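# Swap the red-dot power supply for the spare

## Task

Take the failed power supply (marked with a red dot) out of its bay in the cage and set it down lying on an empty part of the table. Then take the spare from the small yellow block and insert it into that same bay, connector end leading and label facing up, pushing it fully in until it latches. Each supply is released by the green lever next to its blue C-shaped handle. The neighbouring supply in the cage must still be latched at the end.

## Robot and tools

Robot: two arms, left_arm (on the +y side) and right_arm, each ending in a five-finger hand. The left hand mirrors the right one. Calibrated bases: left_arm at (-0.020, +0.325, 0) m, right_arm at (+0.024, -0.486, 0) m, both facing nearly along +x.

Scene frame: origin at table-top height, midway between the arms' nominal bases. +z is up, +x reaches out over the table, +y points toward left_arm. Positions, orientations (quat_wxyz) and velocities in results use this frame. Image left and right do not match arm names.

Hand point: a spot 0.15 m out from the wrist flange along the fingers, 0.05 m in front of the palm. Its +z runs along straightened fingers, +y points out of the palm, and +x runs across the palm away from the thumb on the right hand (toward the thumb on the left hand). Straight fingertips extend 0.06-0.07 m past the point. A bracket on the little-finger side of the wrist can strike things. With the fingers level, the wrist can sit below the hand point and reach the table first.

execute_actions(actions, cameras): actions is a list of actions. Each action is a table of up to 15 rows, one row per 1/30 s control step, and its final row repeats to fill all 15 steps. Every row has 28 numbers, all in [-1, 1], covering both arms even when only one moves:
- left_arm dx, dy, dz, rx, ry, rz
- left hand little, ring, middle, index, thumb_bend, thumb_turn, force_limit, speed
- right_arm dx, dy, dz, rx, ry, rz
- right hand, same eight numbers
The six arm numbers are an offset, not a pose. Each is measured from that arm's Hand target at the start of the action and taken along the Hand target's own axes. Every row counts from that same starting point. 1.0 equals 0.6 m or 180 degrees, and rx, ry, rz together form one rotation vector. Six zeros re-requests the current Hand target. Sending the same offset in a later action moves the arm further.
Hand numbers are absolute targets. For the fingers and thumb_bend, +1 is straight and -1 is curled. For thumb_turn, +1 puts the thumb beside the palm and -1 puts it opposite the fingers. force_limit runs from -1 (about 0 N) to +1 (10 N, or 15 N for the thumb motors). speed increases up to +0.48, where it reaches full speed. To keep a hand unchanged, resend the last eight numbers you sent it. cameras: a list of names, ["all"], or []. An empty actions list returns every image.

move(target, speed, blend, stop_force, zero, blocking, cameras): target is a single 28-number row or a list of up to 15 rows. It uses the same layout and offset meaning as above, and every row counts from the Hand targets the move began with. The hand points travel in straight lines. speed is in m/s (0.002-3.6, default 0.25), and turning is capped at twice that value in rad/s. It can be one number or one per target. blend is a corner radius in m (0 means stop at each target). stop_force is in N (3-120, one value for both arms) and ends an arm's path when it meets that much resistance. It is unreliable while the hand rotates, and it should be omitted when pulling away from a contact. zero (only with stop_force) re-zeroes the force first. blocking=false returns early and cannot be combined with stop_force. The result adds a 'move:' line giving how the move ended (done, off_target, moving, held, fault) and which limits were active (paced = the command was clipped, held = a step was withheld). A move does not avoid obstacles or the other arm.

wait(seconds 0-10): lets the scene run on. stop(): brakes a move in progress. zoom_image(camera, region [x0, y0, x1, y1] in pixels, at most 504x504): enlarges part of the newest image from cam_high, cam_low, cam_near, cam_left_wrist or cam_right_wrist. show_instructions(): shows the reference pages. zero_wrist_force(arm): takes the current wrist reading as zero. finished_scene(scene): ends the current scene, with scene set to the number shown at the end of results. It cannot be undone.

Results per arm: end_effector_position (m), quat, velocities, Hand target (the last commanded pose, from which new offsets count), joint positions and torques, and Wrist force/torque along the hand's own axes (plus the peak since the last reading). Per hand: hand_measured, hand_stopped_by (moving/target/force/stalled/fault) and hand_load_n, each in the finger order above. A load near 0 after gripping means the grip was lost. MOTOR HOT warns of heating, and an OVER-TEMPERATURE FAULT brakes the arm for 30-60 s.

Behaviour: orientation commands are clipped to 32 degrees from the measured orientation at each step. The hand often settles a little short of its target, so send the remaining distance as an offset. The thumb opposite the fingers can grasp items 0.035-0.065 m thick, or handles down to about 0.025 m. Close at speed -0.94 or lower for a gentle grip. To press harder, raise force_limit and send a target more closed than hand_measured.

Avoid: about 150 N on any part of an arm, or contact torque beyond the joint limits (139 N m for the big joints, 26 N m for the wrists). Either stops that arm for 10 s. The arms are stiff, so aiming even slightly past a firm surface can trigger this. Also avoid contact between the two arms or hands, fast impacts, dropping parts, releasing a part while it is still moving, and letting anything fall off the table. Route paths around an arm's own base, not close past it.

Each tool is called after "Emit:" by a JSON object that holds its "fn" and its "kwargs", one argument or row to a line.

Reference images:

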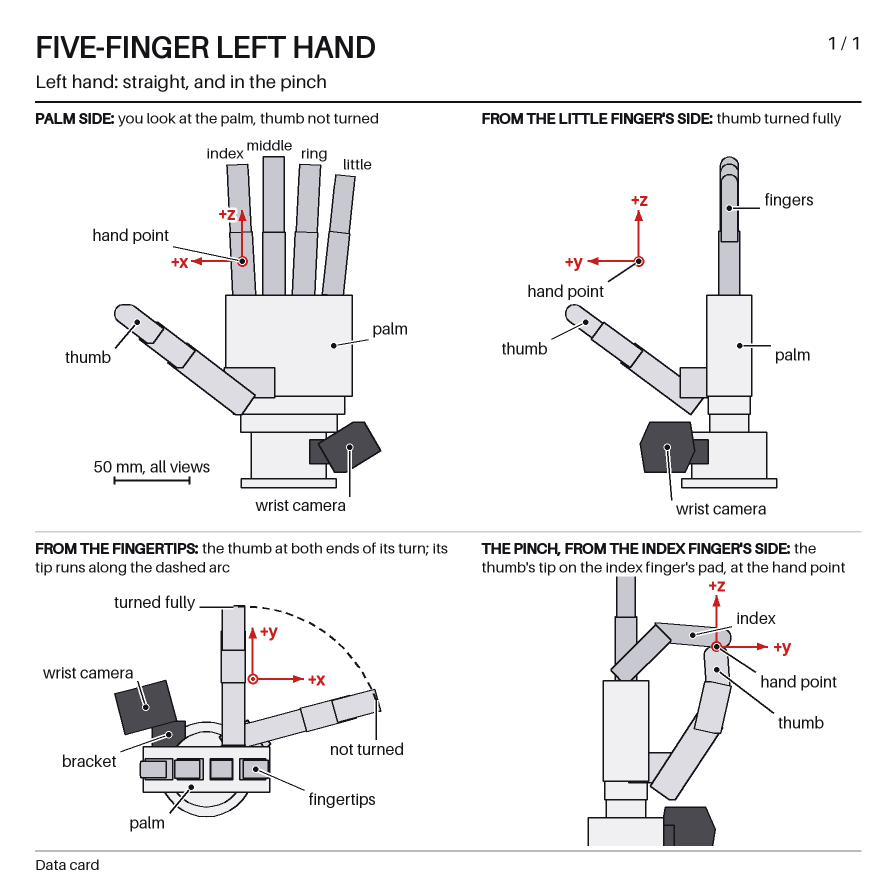

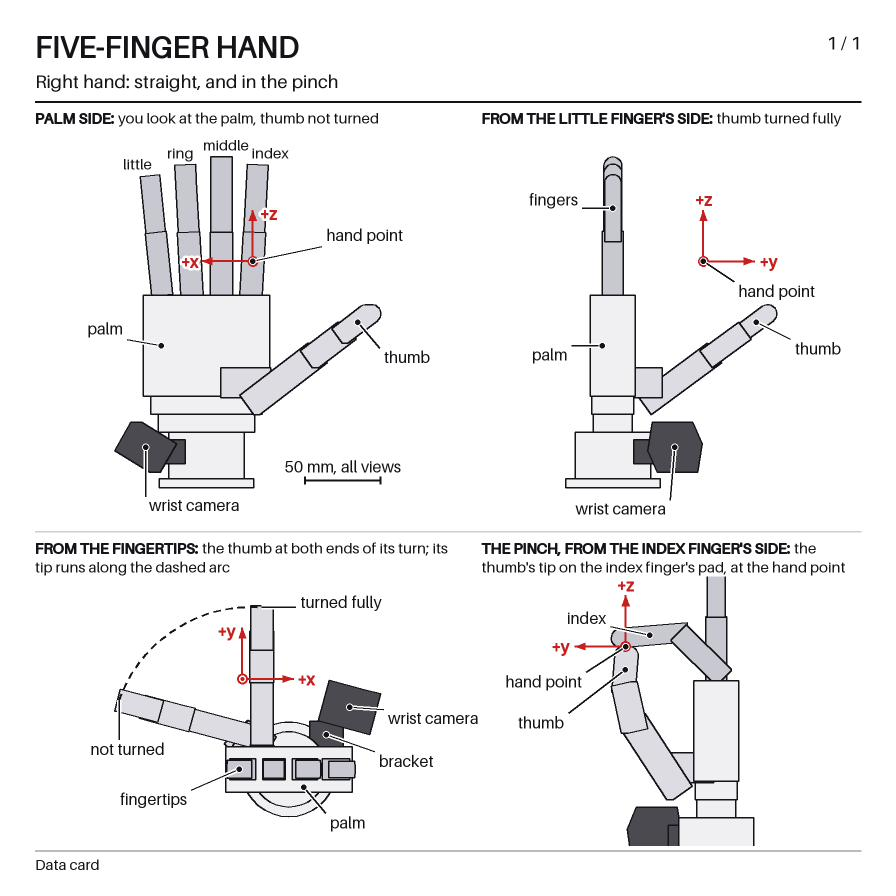

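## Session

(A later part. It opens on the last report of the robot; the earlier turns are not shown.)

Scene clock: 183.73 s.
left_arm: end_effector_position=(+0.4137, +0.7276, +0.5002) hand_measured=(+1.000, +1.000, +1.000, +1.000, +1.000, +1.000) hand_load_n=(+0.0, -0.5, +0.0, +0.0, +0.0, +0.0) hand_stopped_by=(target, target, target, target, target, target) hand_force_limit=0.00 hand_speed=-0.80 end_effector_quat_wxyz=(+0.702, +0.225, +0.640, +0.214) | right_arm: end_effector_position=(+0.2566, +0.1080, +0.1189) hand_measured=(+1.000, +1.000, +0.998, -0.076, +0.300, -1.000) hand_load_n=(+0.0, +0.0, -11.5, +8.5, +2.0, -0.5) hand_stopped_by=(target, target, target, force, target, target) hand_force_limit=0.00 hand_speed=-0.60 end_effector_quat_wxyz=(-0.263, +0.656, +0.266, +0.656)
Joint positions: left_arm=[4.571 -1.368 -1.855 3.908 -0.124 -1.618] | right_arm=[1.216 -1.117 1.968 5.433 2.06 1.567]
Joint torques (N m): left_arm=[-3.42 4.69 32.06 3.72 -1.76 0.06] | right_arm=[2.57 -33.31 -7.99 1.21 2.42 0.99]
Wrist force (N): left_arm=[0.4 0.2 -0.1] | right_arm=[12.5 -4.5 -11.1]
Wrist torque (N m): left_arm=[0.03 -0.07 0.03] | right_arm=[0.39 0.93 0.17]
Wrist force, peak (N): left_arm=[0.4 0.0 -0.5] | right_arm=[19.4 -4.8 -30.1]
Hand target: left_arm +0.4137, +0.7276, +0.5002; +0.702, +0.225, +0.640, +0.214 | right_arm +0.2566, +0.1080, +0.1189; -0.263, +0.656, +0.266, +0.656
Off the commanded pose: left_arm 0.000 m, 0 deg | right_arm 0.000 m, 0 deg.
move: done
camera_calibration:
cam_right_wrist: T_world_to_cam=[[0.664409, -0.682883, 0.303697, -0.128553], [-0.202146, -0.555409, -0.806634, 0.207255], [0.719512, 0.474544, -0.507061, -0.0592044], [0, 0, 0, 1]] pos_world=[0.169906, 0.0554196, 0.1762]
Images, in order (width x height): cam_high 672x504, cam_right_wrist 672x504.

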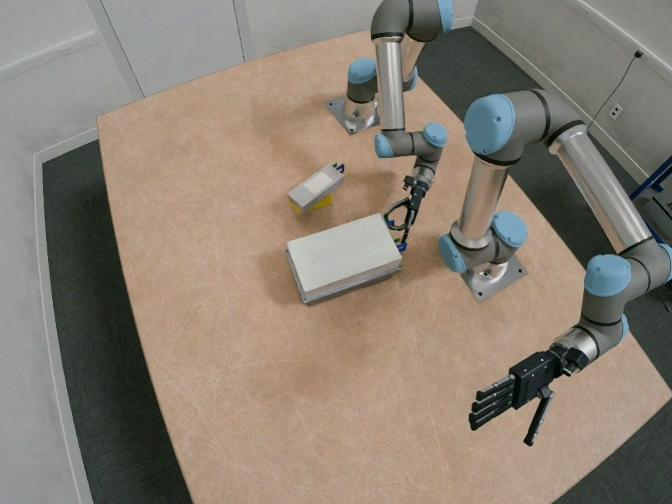

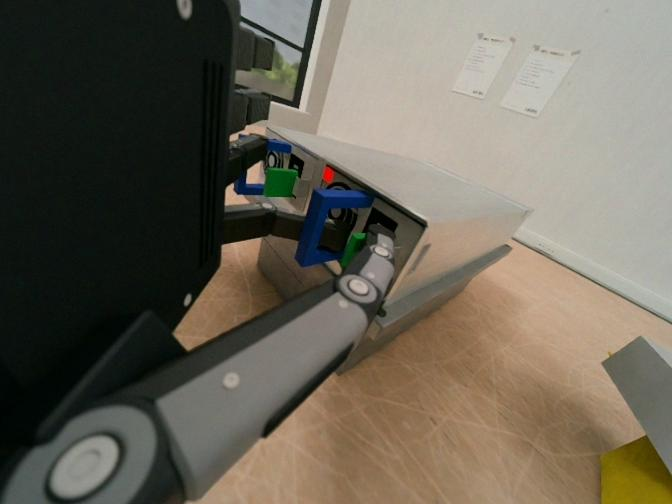

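Emit:
{"fn": "move", "kwargs": {
  "target": [
    [0,0,0,0,0,0,1,1,1,1,1,1,0,-0.8, 0.003,-0.0064,-0.0052,0,0,0,1,1,1,-0.005,0.3,-1,0.0,-0.6],
    [0,0,0,0,0,0,1,1,1,1,1,1,0,-0.8, 0.006,-0.0045,-0.0038,0,0.0556,0,1,1,1,-0.005,0.3,-1,0.0,-0.6]
  ],
  "speed": 0.05,
  "cameras": ["cam_right_wrist","cam_high","cam_low"]
}}

Emit:
{"fn": "zoom_image", "kwargs": {
  "camera": "cam_right_wrist",
  "region": [230, 120, 470, 330]
}}

Emit:
{"fn": "zoom_image", "kwargs": {
  "camera": "cam_high",
  "region": [360, 190, 440, 250]
}}

Scene clock: 188.13 s.
left_arm: end_effector_position=(+0.4137, +0.7276, +0.5002) hand_measured=(+1.000, +1.000, +1.000, +1.000, +1.000, +1.000) hand_load_n=(+0.0, +0.0, +0.0, +0.0, +0.0, +0.0) hand_stopped_by=(target, target, target, target, target, target) hand_force_limit=0.00 hand_speed=-0.80 end_effector_quat_wxyz=(+0.702, +0.225, +0.640, +0.214) | right_arm: end_effector_position=(+0.2530, +0.1083, +0.1223) hand_measured=(+1.000, +1.000, +1.000, -0.004, +0.302, -1.000) hand_load_n=(+0.0, +0.0, +0.0, +2.0, +2.0, +0.0) hand_stopped_by=(target, target, target, target, target, target) hand_force_limit=0.00 hand_speed=-0.60 end_effector_quat_wxyz=(-0.285, +0.596, +0.242, +0.710)
Joint positions: left_arm=[4.571 -1.368 -1.855 3.908 -0.124 -1.618] | right_arm=[1.226 -1.062 2.046 5.103 2.06 1.473]
Joint torques (N m): left_arm=[-3.6 4.44 31.17 3.7 -1.56 0.07] | right_arm=[-8.5 -40.91 -26.2 -1.63 1.35 1.44]
Wrist force (N): left_arm=[0.4 0.1 -0.3] | right_arm=[-0.4 -0.2 0.6]
Wrist torque (N m): left_arm=[0.05 -0.06 0.02] | right_arm=[-0.18 0.05 0.08]
Wrist force, peak (N): left_arm=[0.4 0.3 -0.3] | right_arm=[16.3 1.4 -19.9]
Hand target: left_arm +0.4137, +0.7276, +0.5002; +0.702, +0.225, +0.640, +0.214 | right_arm +0.2531, +0.1084, +0.1225; -0.285, +0.596, +0.242, +0.711
Off the commanded pose: left_arm 0.000 m, 0 deg | right_arm 0.000 m, 0 deg.
move: done
camera_calibration:
cam_right_wrist: T_world_to_cam=[[0.627044, -0.718862, 0.300089, -0.113113], [-0.0951629, -0.453035, -0.886399, 0.181004], [0.773149, 0.527254, -0.352482, -0.093214], [0, 0, 0, 1]] pos_world=[0.16022, 0.0498364, 0.161529]
Images, in order (width x height): cam_high 672x504, cam_low 672x504, cam_right_wrist 672x504.

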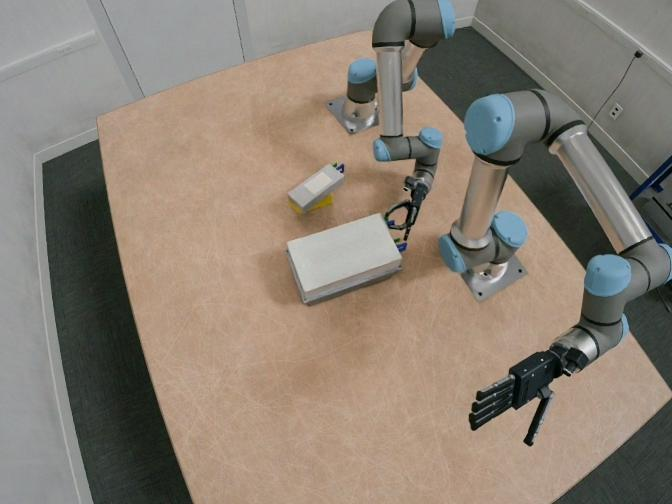

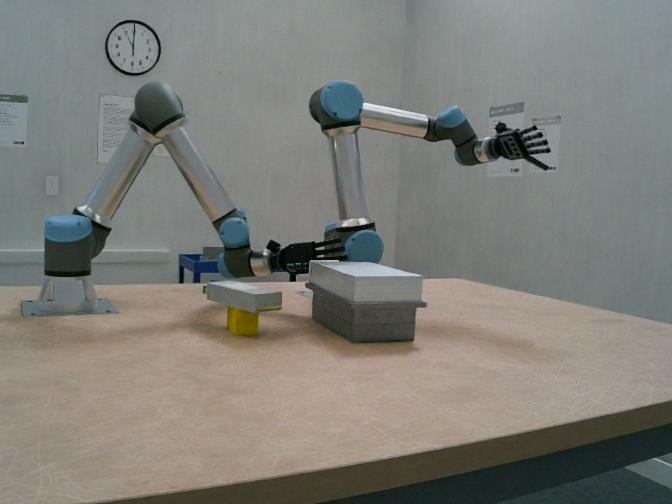

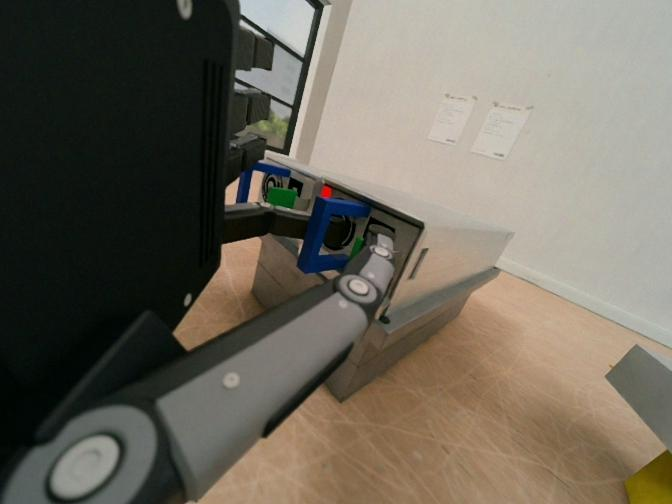

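Scaled by 2.100 from the camera's 672x504 image, which has a finer 960x720 frame.

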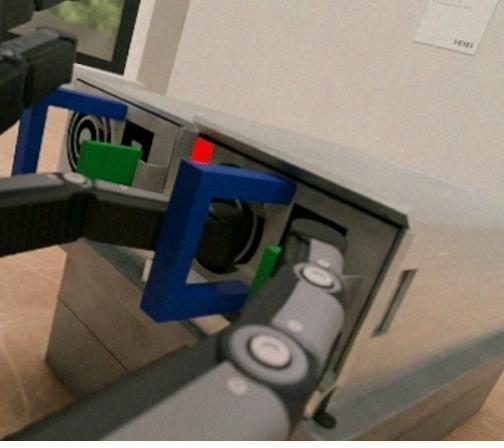

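Scaled by 6.300 from the camera's 672x504 image, which has a finer 960x720 frame.

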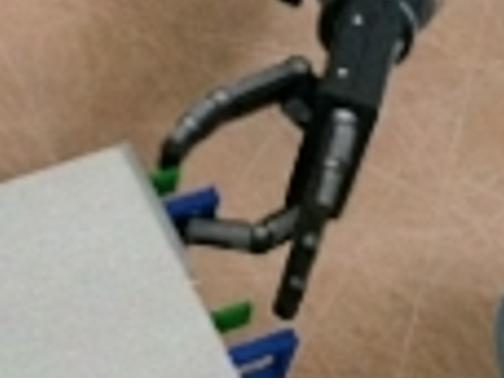

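Emit:
{"fn": "zoom_image", "kwargs": {
  "camera": "cam_low",
  "region": [190, 190, 390, 340]
}}

Emit:
{"fn": "execute_actions", "kwargs": {
  "actions": [],
  "cameras": ["cam_near"]
}}

Scaled by 2.520 from the camera's 672x504 image, which has a finer 960x720 frame.

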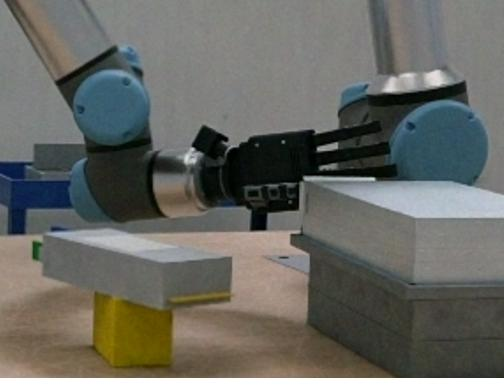

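Scene clock: 198.60 s.
left_arm: end_effector_position=(+0.4137, +0.7276, +0.5002) hand_measured=(+1.000, +1.000, +1.000, +1.000, +1.000, +1.000) hand_load_n=(+0.0, +0.0, +0.0, +0.0, +0.0, +0.5) hand_stopped_by=(target, target, target, target, target, target) hand_force_limit=0.00 hand_speed=-0.80 end_effector_quat_wxyz=(+0.702, +0.225, +0.640, +0.214) | right_arm: end_effector_position=(+0.2531, +0.1084, +0.1225) hand_measured=(+1.000, +1.000, +1.000, -0.004, +0.302, -1.000) hand_load_n=(+0.0, +0.0, +0.0, +1.0, +2.0, +0.5) hand_stopped_by=(target, target, target, target, target, target) hand_force_limit=0.00 hand_speed=-0.60 end_effector_quat_wxyz=(-0.285, +0.596, +0.242, +0.711)
Joint positions: left_arm=[4.571 -1.368 -1.855 3.908 -0.124 -1.618] | right_arm=[1.226 -1.062 2.046 5.102 2.06 1.473]
Joint velocities: within noise
Joint torques (N m): left_arm=[-3.01 5.02 31.84 3.7 -1.56 0.13] | right_arm=[6.43 -42.57 -26.23 -2.84 1.47 1.05]
Wrist force (N): left_arm=[0.2 0.0 -0.1] | right_arm=[-1.6 0.2 0.0]
Wrist torque (N m): left_arm=[0.02 -0.03 0.02] | right_arm=[-0.14 0.05 0.08]
Wrist force, peak (N): left_arm=[0.5 0.2 -0.4] | right_arm=[-2.0 0.3 0.1]
Hand target: left_arm +0.4137, +0.7276, +0.5002; +0.702, +0.225, +0.640, +0.214 | right_arm +0.2531, +0.1084, +0.1225; -0.285, +0.596, +0.242, +0.711
Off the commanded pose: left_arm 0.000 m, 0 deg | right_arm 0.000 m, 0 deg.
Images, in order (width x height): cam_near 672x504.

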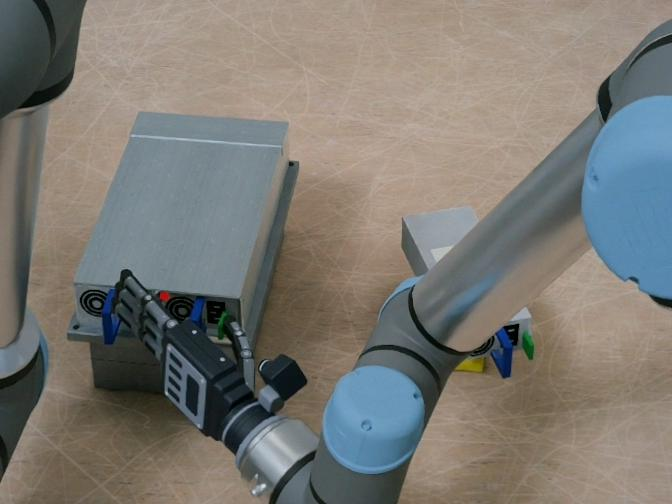

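Emit:
{"fn": "move", "kwargs": {
  "target": [
    [0,0,0,0,0,0,1,1,1,1,1,1,0,-0.8, -0.002,0.0033,0.0115,0,0,0,1,1,1,-0.005,0.3,-1,0.0,-0.6],
    [0,0,0,0,0,0,1,1,1,1,1,1,0,-0.8, -0.002,0.0033,0.0115,0,0,0,1,1,1,-0.3,0.3,-1,0.0,-0.6]
  ],
  "speed": 0.05,
  "cameras": ["cam_right_wrist","cam_high"]
}}

Emit:
{"fn": "zoom_image", "kwargs": {
  "camera": "cam_right_wrist",
  "region": [230, 120, 470, 330]
}}

Emit:
{"fn": "zoom_image", "kwargs": {
  "camera": "cam_high",
  "region": [360, 190, 440, 250]
}}

Scene clock: 200.67 s.
left_arm: end_effector_position=(+0.4137, +0.7276, +0.5002) hand_measured=(+1.000, +1.000, +1.000, +1.000, +1.000, +1.000) hand_load_n=(+0.0, -0.5, +0.0, +0.0, -0.5, +0.0) hand_stopped_by=(target, target, target, target, target, target) hand_force_limit=0.00 hand_speed=-0.80 end_effector_quat_wxyz=(+0.702, +0.225, +0.640, +0.214) | right_arm: end_effector_position=(+0.2595, +0.1118, +0.1225) hand_measured=(+1.000, +1.000, +1.000, -0.180, +0.302, -1.000) hand_load_n=(+0.0, +0.0, +0.0, +10.5, +5.0, -0.5) hand_stopped_by=(target, target, target, force, target, target) hand_force_limit=0.00 hand_speed=-0.60 end_effector_quat_wxyz=(-0.285, +0.596, +0.242, +0.711)
Joint positions: left_arm=[4.571 -1.368 -1.855 3.908 -0.124 -1.618] | right_arm=[1.214 -1.057 2.035 5.109 2.049 1.476]
Joint torques (N m): left_arm=[-3.12 4.22 31.34 3.83 -1.56 -0.01] | right_arm=[15.64 -41.45 2.33 -2.1 1 -0.87]
Wrist force (N): left_arm=[0.0 0.2 -0.2] | right_arm=[-1.4 2.9 11.2]
Wrist torque (N m): left_arm=[0.03 -0.01 0.00] | right_arm=[-0.31 0.02 -0.02]
Wrist force, peak (N): left_arm=[0.6 0.4 -0.1] | right_arm=[-3.2 2.7 11.9]
Hand target: left_arm +0.4137, +0.7276, +0.5002; +0.702, +0.225, +0.640, +0.214 | right_arm +0.2595, +0.1118, +0.1225; -0.285, +0.596, +0.242, +0.711
Off the commanded pose: left_arm 0.000 m, 0 deg | right_arm 0.000 m, 0 deg.
move: done
camera_calibration:
cam_right_wrist: T_world_to_cam=[[0.626944, -0.719093, 0.299744, -0.114648], [-0.0951779, -0.452564, -0.886638, 0.183403], [0.773229, 0.527343, -0.352174, -0.100082], [0, 0, 0, 1]] pos_world=[0.16672, 0.0533364, 0.161731]
Images, in order (width x height): cam_high 672x504, cam_right_wrist 672x504.

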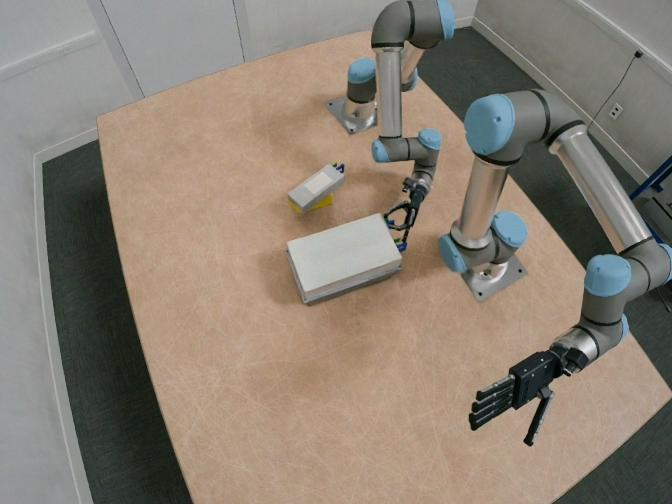

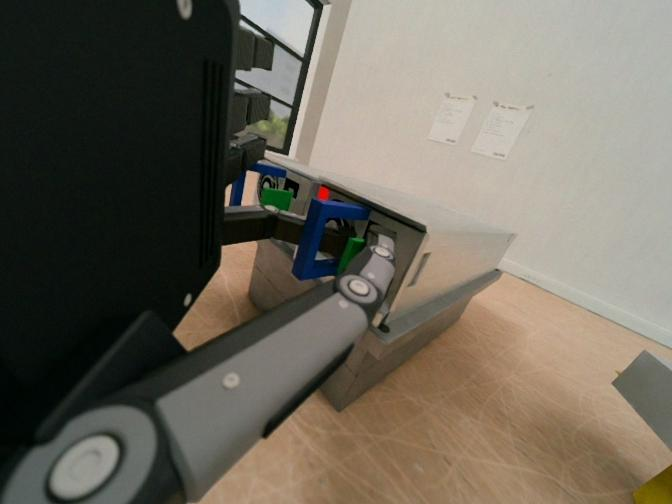

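Scaled by 2.100 from the camera's 672x504 image, which has a finer 960x720 frame.

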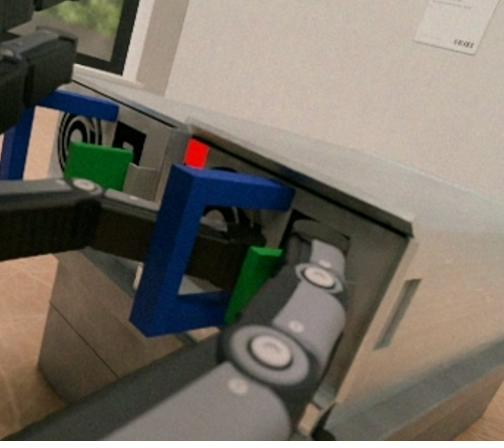

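Scaled by 6.300 from the camera's 672x504 image, which has a finer 960x720 frame.

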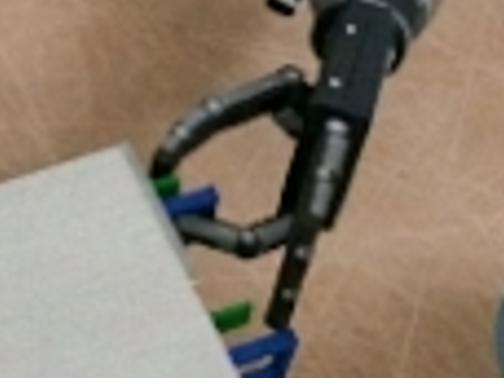

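Emit:
{"fn": "move", "kwargs": {
  "target": [
    [0,0,0,0,0,0,1,1,1,1,1,1,0,-0.8, -0.002,0.0033,0.0115,0,0,0,1,1,1,-0.3,0.3,-1,0.0,-0.6],
    [0,0,0,0,0,0,1,1,1,1,1,1,0,-0.8, -0.002,0.0033,0.0115,0,0,0,1,1,1,-0.5,0.3,-1,0.0,-0.6]
  ],
  "speed": 0.05,
  "cameras": ["cam_right_wrist","cam_high"]
}}

Emit:
{"fn": "zoom_image", "kwargs": {
  "camera": "cam_right_wrist",
  "region": [230, 120, 470, 330]
}}

Emit:
{"fn": "zoom_image", "kwargs": {
  "camera": "cam_high",
  "region": [360, 190, 440, 250]
}}

Scene clock: 202.47 s.
left_arm: end_effector_position=(+0.4137, +0.7276, +0.5002) hand_measured=(+1.000, +1.000, +1.000, +1.000, +1.000, +1.000) hand_load_n=(+0.5, +0.0, +0.0, +0.0, +0.0, +0.0) hand_stopped_by=(target, target, target, target, target, target) hand_force_limit=0.00 hand_speed=-0.80 end_effector_quat_wxyz=(+0.702, +0.225, +0.640, +0.214) | right_arm: end_effector_position=(+0.2659, +0.1153, +0.1225) hand_measured=(+1.000, +1.000, +1.000, -0.324, +0.306, -1.000) hand_load_n=(+0.5, +0.0, +0.0, +8.0, +23.5, -7.5) hand_stopped_by=(target, target, target, force, target, target) hand_force_limit=0.00 hand_speed=-0.60 end_effector_quat_wxyz=(-0.285, +0.596, +0.242, +0.711)
Joint positions: left_arm=[4.571 -1.368 -1.855 3.908 -0.124 -1.618] | right_arm=[1.203 -1.051 2.024 5.116 2.038 1.478]
Joint torques (N m): left_arm=[-3.78 4.1 31.76 3.74 -1.53 0.03] | right_arm=[4.49 -43.1 -13.16 -5.28 -1.44 -0.11]
Wrist force (N): left_arm=[0.1 0.1 -0.2] | right_arm=[4.2 2.9 -24.5]
Wrist torque (N m): left_arm=[0.03 -0.03 0.02] | right_arm=[-1.08 0.23 -0.11]
Wrist force, peak (N): left_arm=[0.5 -0.1 -0.3] | right_arm=[7.1 2.0 -36.5]
Hand target: left_arm +0.4137, +0.7276, +0.5002; +0.702, +0.225, +0.640, +0.214 | right_arm +0.2659, +0.1152, +0.1225; -0.285, +0.596, +0.242, +0.711
Off the commanded pose: left_arm 0.000 m, 0 deg | right_arm 0.000 m, 0 deg.
move: done
camera_calibration:
cam_right_wrist: T_world_to_cam=[[0.626924, -0.719094, 0.299783, -0.116218], [-0.0950887, -0.45254, -0.88666, 0.185537], [0.773256, 0.527362, -0.352086, -0.106844], [0, 0, 0, 1]] pos_world=[0.17312, 0.0567364, 0.16173]
Images, in order (width x height): cam_high 672x504, cam_right_wrist 672x504.

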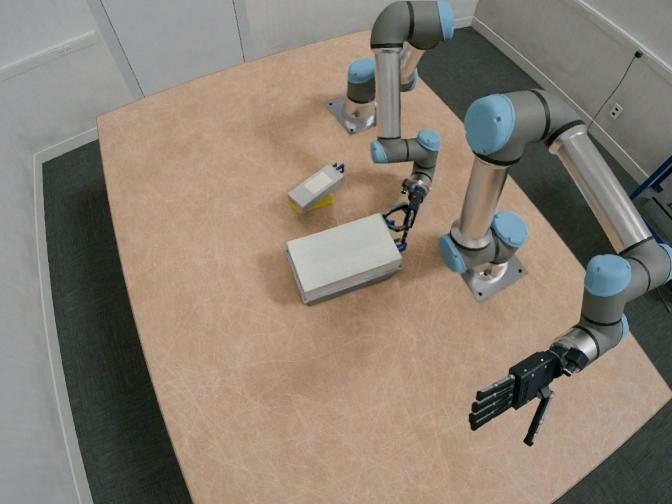

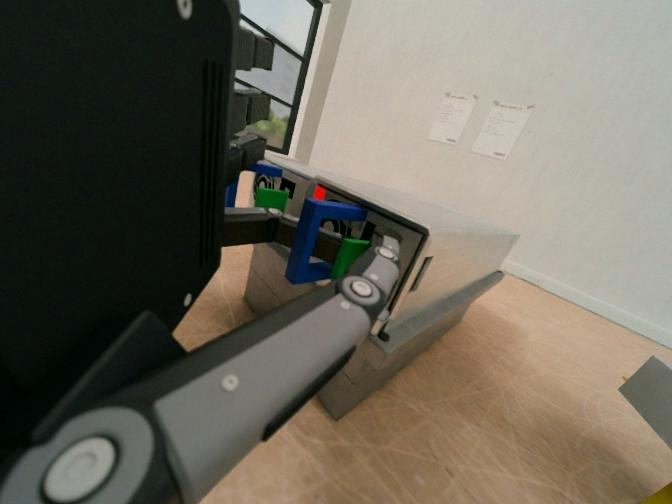

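Scaled by 2.100 from the camera's 672x504 image, which has a finer 960x720 frame.

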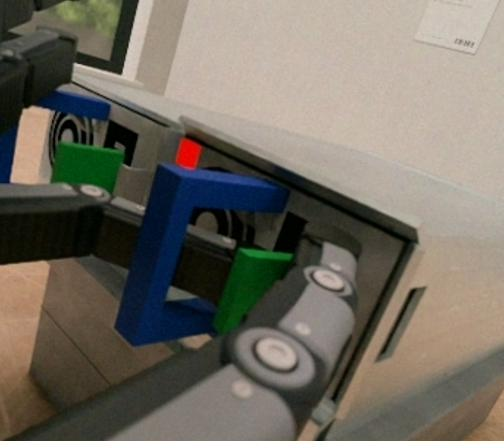

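Scaled by 6.300 from the camera's 672x504 image, which has a finer 960x720 frame.

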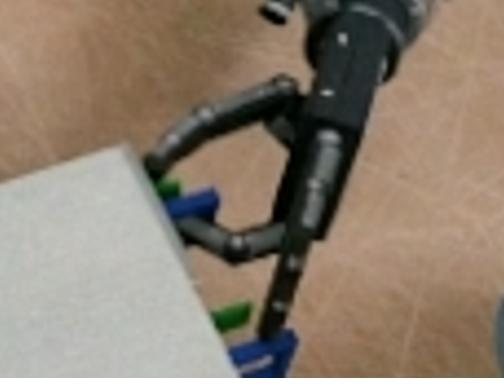

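Emit:
{"fn": "move", "kwargs": {
  "target": [
    [0,0,0,0,0,0,1,1,1,1,1,1,0,-0.8, 0.001,-0.0038,-0.0032,0,0,0,1,1,1,-0.5,0.3,-1,0.0,-0.6],
    [0,0,0,0,0,0,1,1,1,1,1,1,0,-0.8, 0.001,-0.0038,-0.0032,0,0,0,1,1,1,-0.55,0.1,-1,0.2,-0.6]
  ],
  "speed": 0.05,
  "cameras": ["cam_right_wrist","cam_high"]
}}

Emit:
{"fn": "zoom_image", "kwargs": {
  "camera": "cam_right_wrist",
  "region": [230, 120, 470, 330]
}}

Emit:
{"fn": "zoom_image", "kwargs": {
  "camera": "cam_high",
  "region": [360, 190, 440, 250]
}}

Scene clock: 204.53 s.
left_arm: end_effector_position=(+0.4137, +0.7276, +0.5002) hand_measured=(+1.000, +1.000, +1.000, +1.000, +1.000, +1.000) hand_load_n=(+0.0, +0.0, +0.0, +0.0, +0.0, +0.0) hand_stopped_by=(target, target, target, target, target, target) hand_force_limit=0.00 hand_speed=-0.80 end_effector_quat_wxyz=(+0.702, +0.225, +0.640, +0.214) | right_arm: end_effector_position=(+0.2628, +0.1155, +0.1228) hand_measured=(+1.000, +1.000, +1.000, -0.322, +0.306, -1.000) hand_load_n=(+0.0, +0.0, +0.0, +17.0, +27.0, -2.0) hand_stopped_by=(target, target, target, force, force, target) hand_force_limit=0.20 hand_speed=-0.60 end_effector_quat_wxyz=(-0.285, +0.596, +0.242, +0.711)
Joint positions: left_arm=[4.571 -1.368 -1.855 3.908 -0.124 -1.618] | right_arm=[1.21 -1.051 2.023 5.116 2.044 1.477]
Joint torques (N m): left_arm=[-3.21 4.53 31.66 3.65 -1.52 0.03] | right_arm=[6.43 -41.52 -27.99 -2.01 -6.65 -0.19]
Wrist force (N): left_arm=[0.0 0.2 -0.1] | right_arm=[-6.8 22.7 8.6]
Wrist torque (N m): left_arm=[0.04 0.00 0.01] | right_arm=[-0.51 0.20 0.15]
Wrist force, peak (N): left_arm=[0.4 0.1 -0.5] | right_arm=[-6.2 25.5 12.7]
Hand target: left_arm +0.4137, +0.7276, +0.5002; +0.702, +0.225, +0.640, +0.214 | right_arm +0.2629, +0.1155, +0.1228; -0.285, +0.596, +0.242, +0.711
Off the commanded pose: left_arm 0.000 m, 0 deg | right_arm 0.000 m, 0 deg.
move: done
camera_calibration:
cam_right_wrist: T_world_to_cam=[[0.627005, -0.718999, 0.299842, -0.114178], [-0.0951005, -0.452666, -0.886594, 0.185642], [0.773189, 0.527384, -0.352201, -0.10447], [0, 0, 0, 1]] pos_world=[0.17002, 0.0570362, 0.16203]
Images, in order (width x height): cam_high 672x504, cam_right_wrist 672x504.

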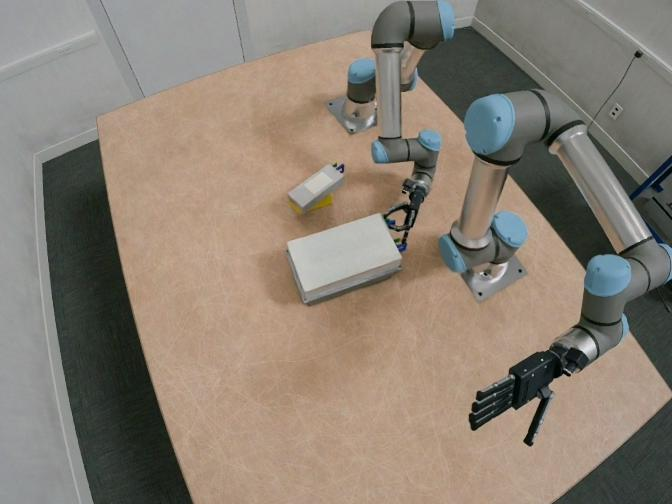

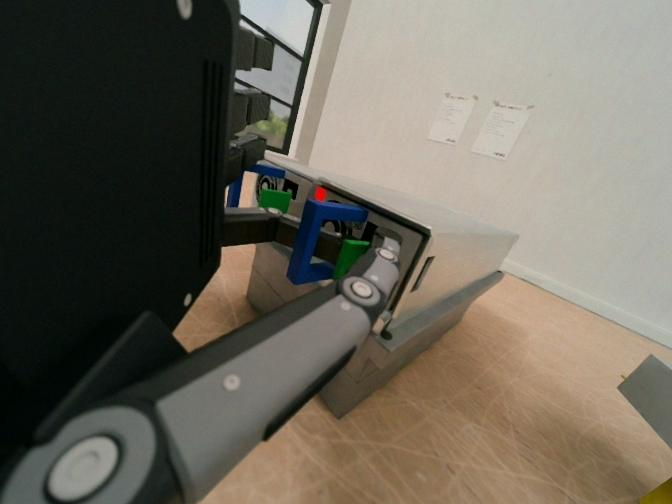

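Scaled by 2.100 from the camera's 672x504 image, which has a finer 960x720 frame.

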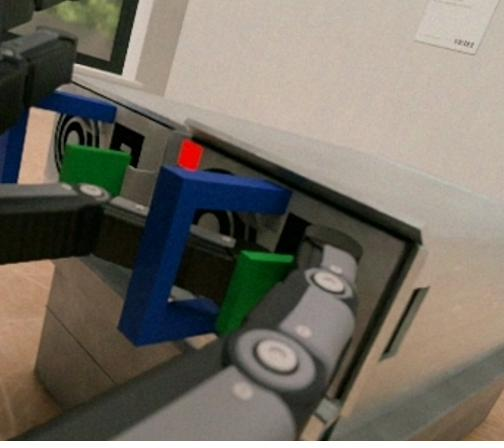

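Scaled by 6.300 from the camera's 672x504 image, which has a finer 960x720 frame.

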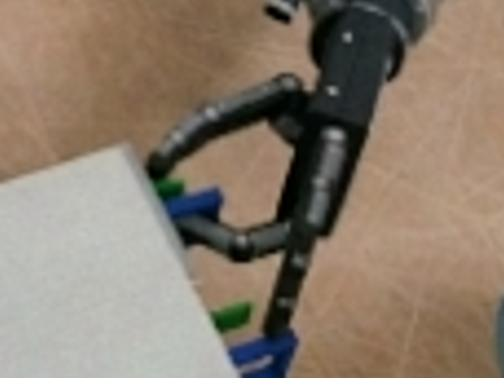

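Emit:
{"fn": "zoom_image", "kwargs": {
  "camera": "cam_right_wrist",
  "region": [330, 180, 460, 290]
}}

Emit:
{"fn": "zoom_image", "kwargs": {
  "camera": "cam_high",
  "region": [370, 200, 410, 240]
}}

Scaled by 3.877 from the camera's 672x504 image, which has a finer 960x720 frame.

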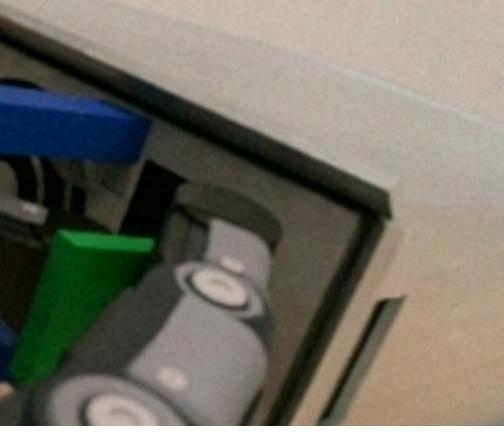

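Scaled by 12.600 from the camera's 672x504 image, which has a finer 960x720 frame.

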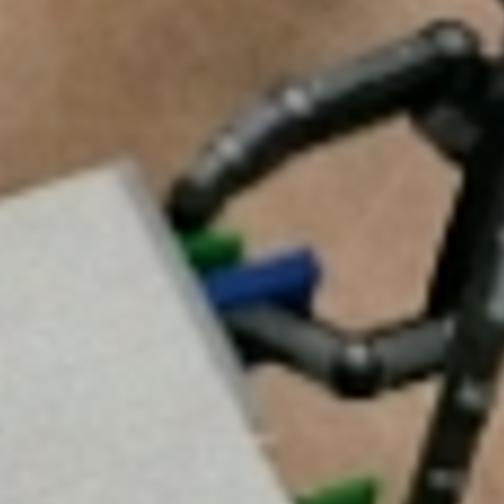

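Emit:
{"fn": "move", "kwargs": {
  "target": [0,0,0,0,0,0,1,1,1,1,1,1,0,-0.8, 0.0019,-0.0128,-0.0105,0,0,0,1,1,1,-0.55,0.1,-1,0.2,-0.6],
  "speed": 0.03,
  "stop_force": 50,
  "cameras": ["cam_right_wrist","cam_high"]
}}

Emit:
{"fn": "zoom_image", "kwargs": {
  "camera": "cam_right_wrist",
  "region": [230, 120, 470, 330]
}}

Emit:
{"fn": "zoom_image", "kwargs": {
  "camera": "cam_high",
  "region": [360, 190, 440, 250]
}}

Scene clock: 207.63 s.
left_arm: end_effector_position=(+0.4137, +0.7276, +0.5002) hand_measured=(+1.000, +1.000, +1.000, +1.000, +1.000, +1.000) hand_load_n=(+0.0, +0.5, +0.0, +0.0, +0.0, +0.0) hand_stopped_by=(target, target, target, target, target, target) hand_force_limit=0.00 hand_speed=-0.80 end_effector_quat_wxyz=(+0.702, +0.225, +0.640, +0.214) | right_arm: end_effector_position=(+0.2529, +0.1166, +0.1228) hand_measured=(+1.000, +1.000, +1.000, -0.322, +0.306, -1.000) hand_load_n=(+0.0, +0.0, +0.0, +12.5, +25.5, -3.5) hand_stopped_by=(target, target, target, force, force, target) hand_force_limit=0.20 hand_speed=-0.60 end_effector_quat_wxyz=(-0.285, +0.596, +0.242, +0.711)
Joint positions: left_arm=[4.571 -1.368 -1.855 3.908 -0.124 -1.618] | right_arm=[1.231 -1.05 2.021 5.114 2.066 1.472]
Joint torques (N m): left_arm=[-2.77 4.69 31.79 3.76 -1.5 0.14] | right_arm=[-4.07 -26.84 -21.34 -3.05 -4.73 2.03]
Wrist force (N): left_arm=[0.2 -0.1 -0.2] | right_arm=[-0.2 12.1 -9.1]
Wrist torque (N m): left_arm=[0.00 -0.02 0.02] | right_arm=[-0.77 0.18 0.16]
Wrist force, peak (N): left_arm=[0.5 0.2 -0.2] | right_arm=[-7.0 24.3 10.4]
Hand target: left_arm +0.4137, +0.7276, +0.5002; +0.702, +0.225, +0.640, +0.214 | right_arm +0.2529, +0.1166, +0.1228; -0.285, +0.596, +0.242, +0.711
Off the commanded pose: left_arm 0.000 m, 0 deg | right_arm 0.000 m, 0 deg.
move: done
camera_calibration:
cam_right_wrist: T_world_to_cam=[[0.62695, -0.719065, 0.299799, -0.10716], [-0.0951387, -0.452609, -0.886619, 0.185206], [0.773229, 0.527343, -0.352174, -0.0974044], [0, 0, 0, 1]] pos_world=[0.16012, 0.0581364, 0.16203]
Images, in order (width x height): cam_high 672x504, cam_right_wrist 672x504.

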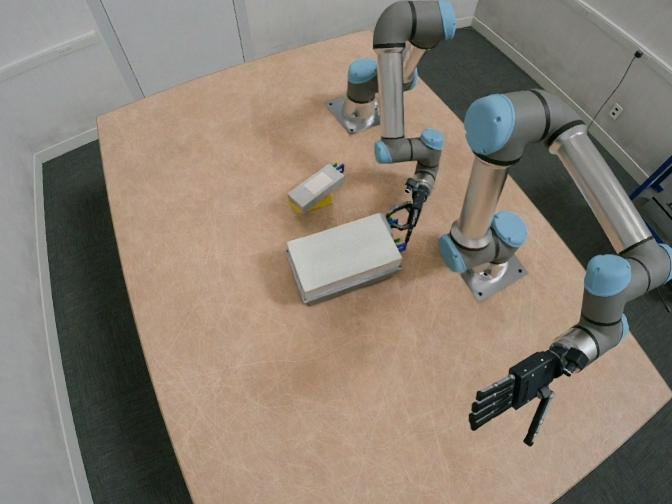

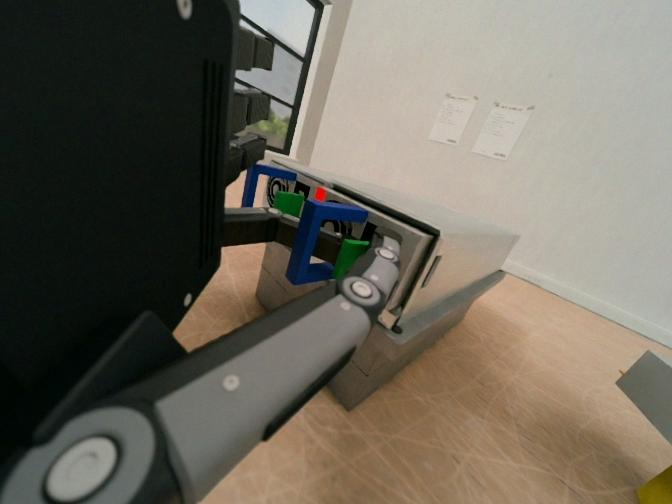

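Scaled by 2.100 from the camera's 672x504 image, which has a finer 960x720 frame.

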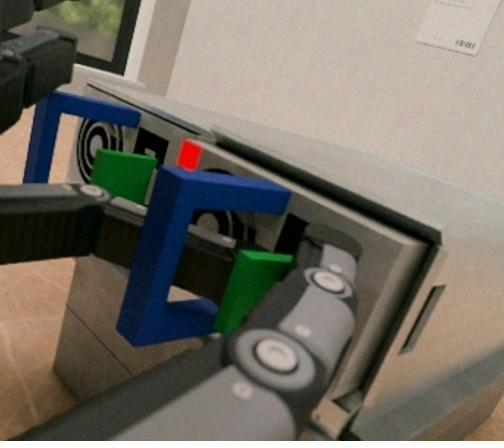

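Scaled by 6.300 from the camera's 672x504 image, which has a finer 960x720 frame.

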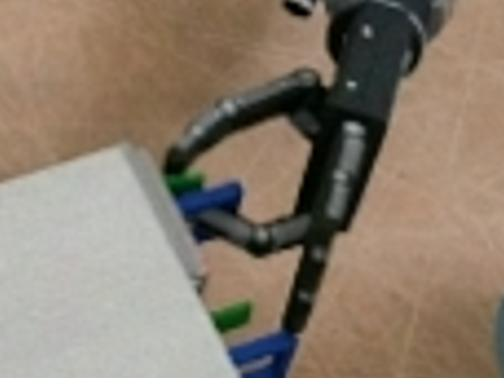

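Emit:
{"fn": "move", "kwargs": {
  "target": [0,0,0,0,0,0,1,1,1,1,1,1,0,-0.8, 0.0074,-0.0511,-0.0422,0,0,0,1,1,1,-0.55,0.1,-1,0.2,-0.6],
  "speed": 0.05,
  "stop_force": 50,
  "cameras": ["cam_right_wrist","cam_high"]
}}

Emit:
{"fn": "zoom_image", "kwargs": {
  "camera": "cam_right_wrist",
  "region": [230, 120, 470, 330]
}}

Emit:
{"fn": "zoom_image", "kwargs": {
  "camera": "cam_high",
  "region": [360, 190, 440, 250]
}}

Scene clock: 211.50 s.
left_arm: end_effector_position=(+0.4137, +0.7276, +0.5002) hand_measured=(+1.000, +1.000, +1.000, +1.000, +1.000, +1.000) hand_load_n=(+0.0, +0.0, +0.0, +0.0, +0.0, +0.0) hand_stopped_by=(target, target, target, target, target, target) hand_force_limit=0.00 hand_speed=-0.80 end_effector_quat_wxyz=(+0.702, +0.225, +0.640, +0.214) | right_arm: end_effector_position=(+0.2131, +0.1208, +0.1226) hand_measured=(+1.000, +1.000, +1.000, -0.322, +0.306, -1.000) hand_load_n=(+0.0, +0.0, +0.0, +12.5, +24.0, -4.5) hand_stopped_by=(target, target, target, force, force, target) hand_force_limit=0.20 hand_speed=-0.60 end_effector_quat_wxyz=(-0.285, +0.596, +0.242, +0.711)
Joint positions: left_arm=[4.571 -1.368 -1.855 3.908 -0.124 -1.618] | right_arm=[1.318 -1.043 2.008 5.11 2.151 1.452]
Joint torques (N m): left_arm=[-3.4 4.94 31.65 3.73 -1.37 0] | right_arm=[-11.88 -41.99 -7.18 -2.24 -1.32 1.7]
Wrist force (N): left_arm=[0.2 0.1 0.0] | right_arm=[2.0 5.3 -12.8]
Wrist torque (N m): left_arm=[0.01 -0.03 0.02] | right_arm=[-0.99 0.19 0.06]
Wrist force, peak (N): left_arm=[0.2 0.4 -0.4] | right_arm=[2.5 15.3 -1.9]
Hand target: left_arm +0.4137, +0.7276, +0.5002; +0.702, +0.225, +0.640, +0.214 | right_arm +0.2131, +0.1208, +0.1226; -0.285, +0.596, +0.242, +0.711
Off the commanded pose: left_arm 0.000 m, 0 deg | right_arm 0.000 m, 0 deg.
move: done
camera_calibration:
cam_right_wrist: T_world_to_cam=[[0.626956, -0.719033, 0.299864, -0.0791704], [-0.0950936, -0.452661, -0.886598, 0.183226], [0.773229, 0.527343, -0.352174, -0.06888], [0, 0, 0, 1]] pos_world=[0.12032, 0.0623363, 0.16193]
Images, in order (width x height): cam_high 672x504, cam_right_wrist 672x504.

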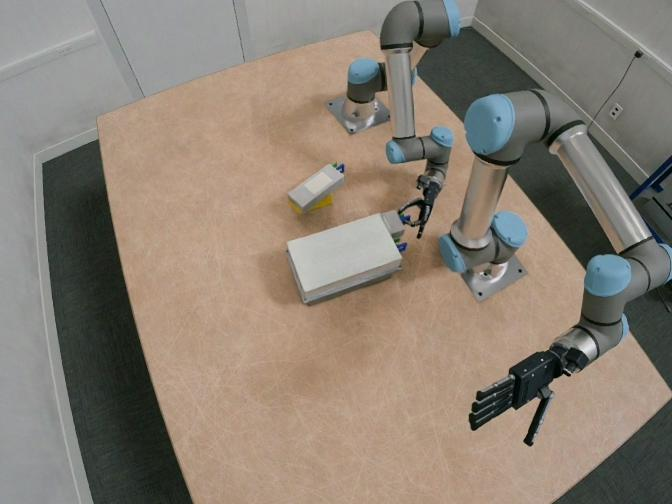

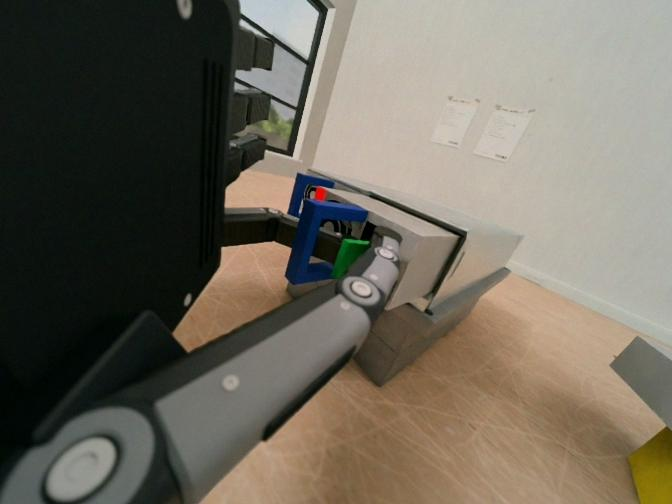

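Scaled by 2.100 from the camera's 672x504 image, which has a finer 960x720 frame.

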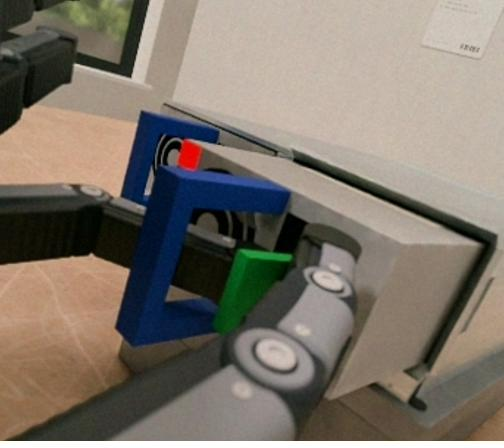

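Scaled by 6.300 from the camera's 672x504 image, which has a finer 960x720 frame.

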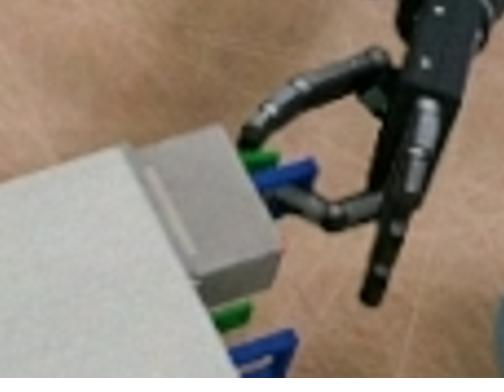

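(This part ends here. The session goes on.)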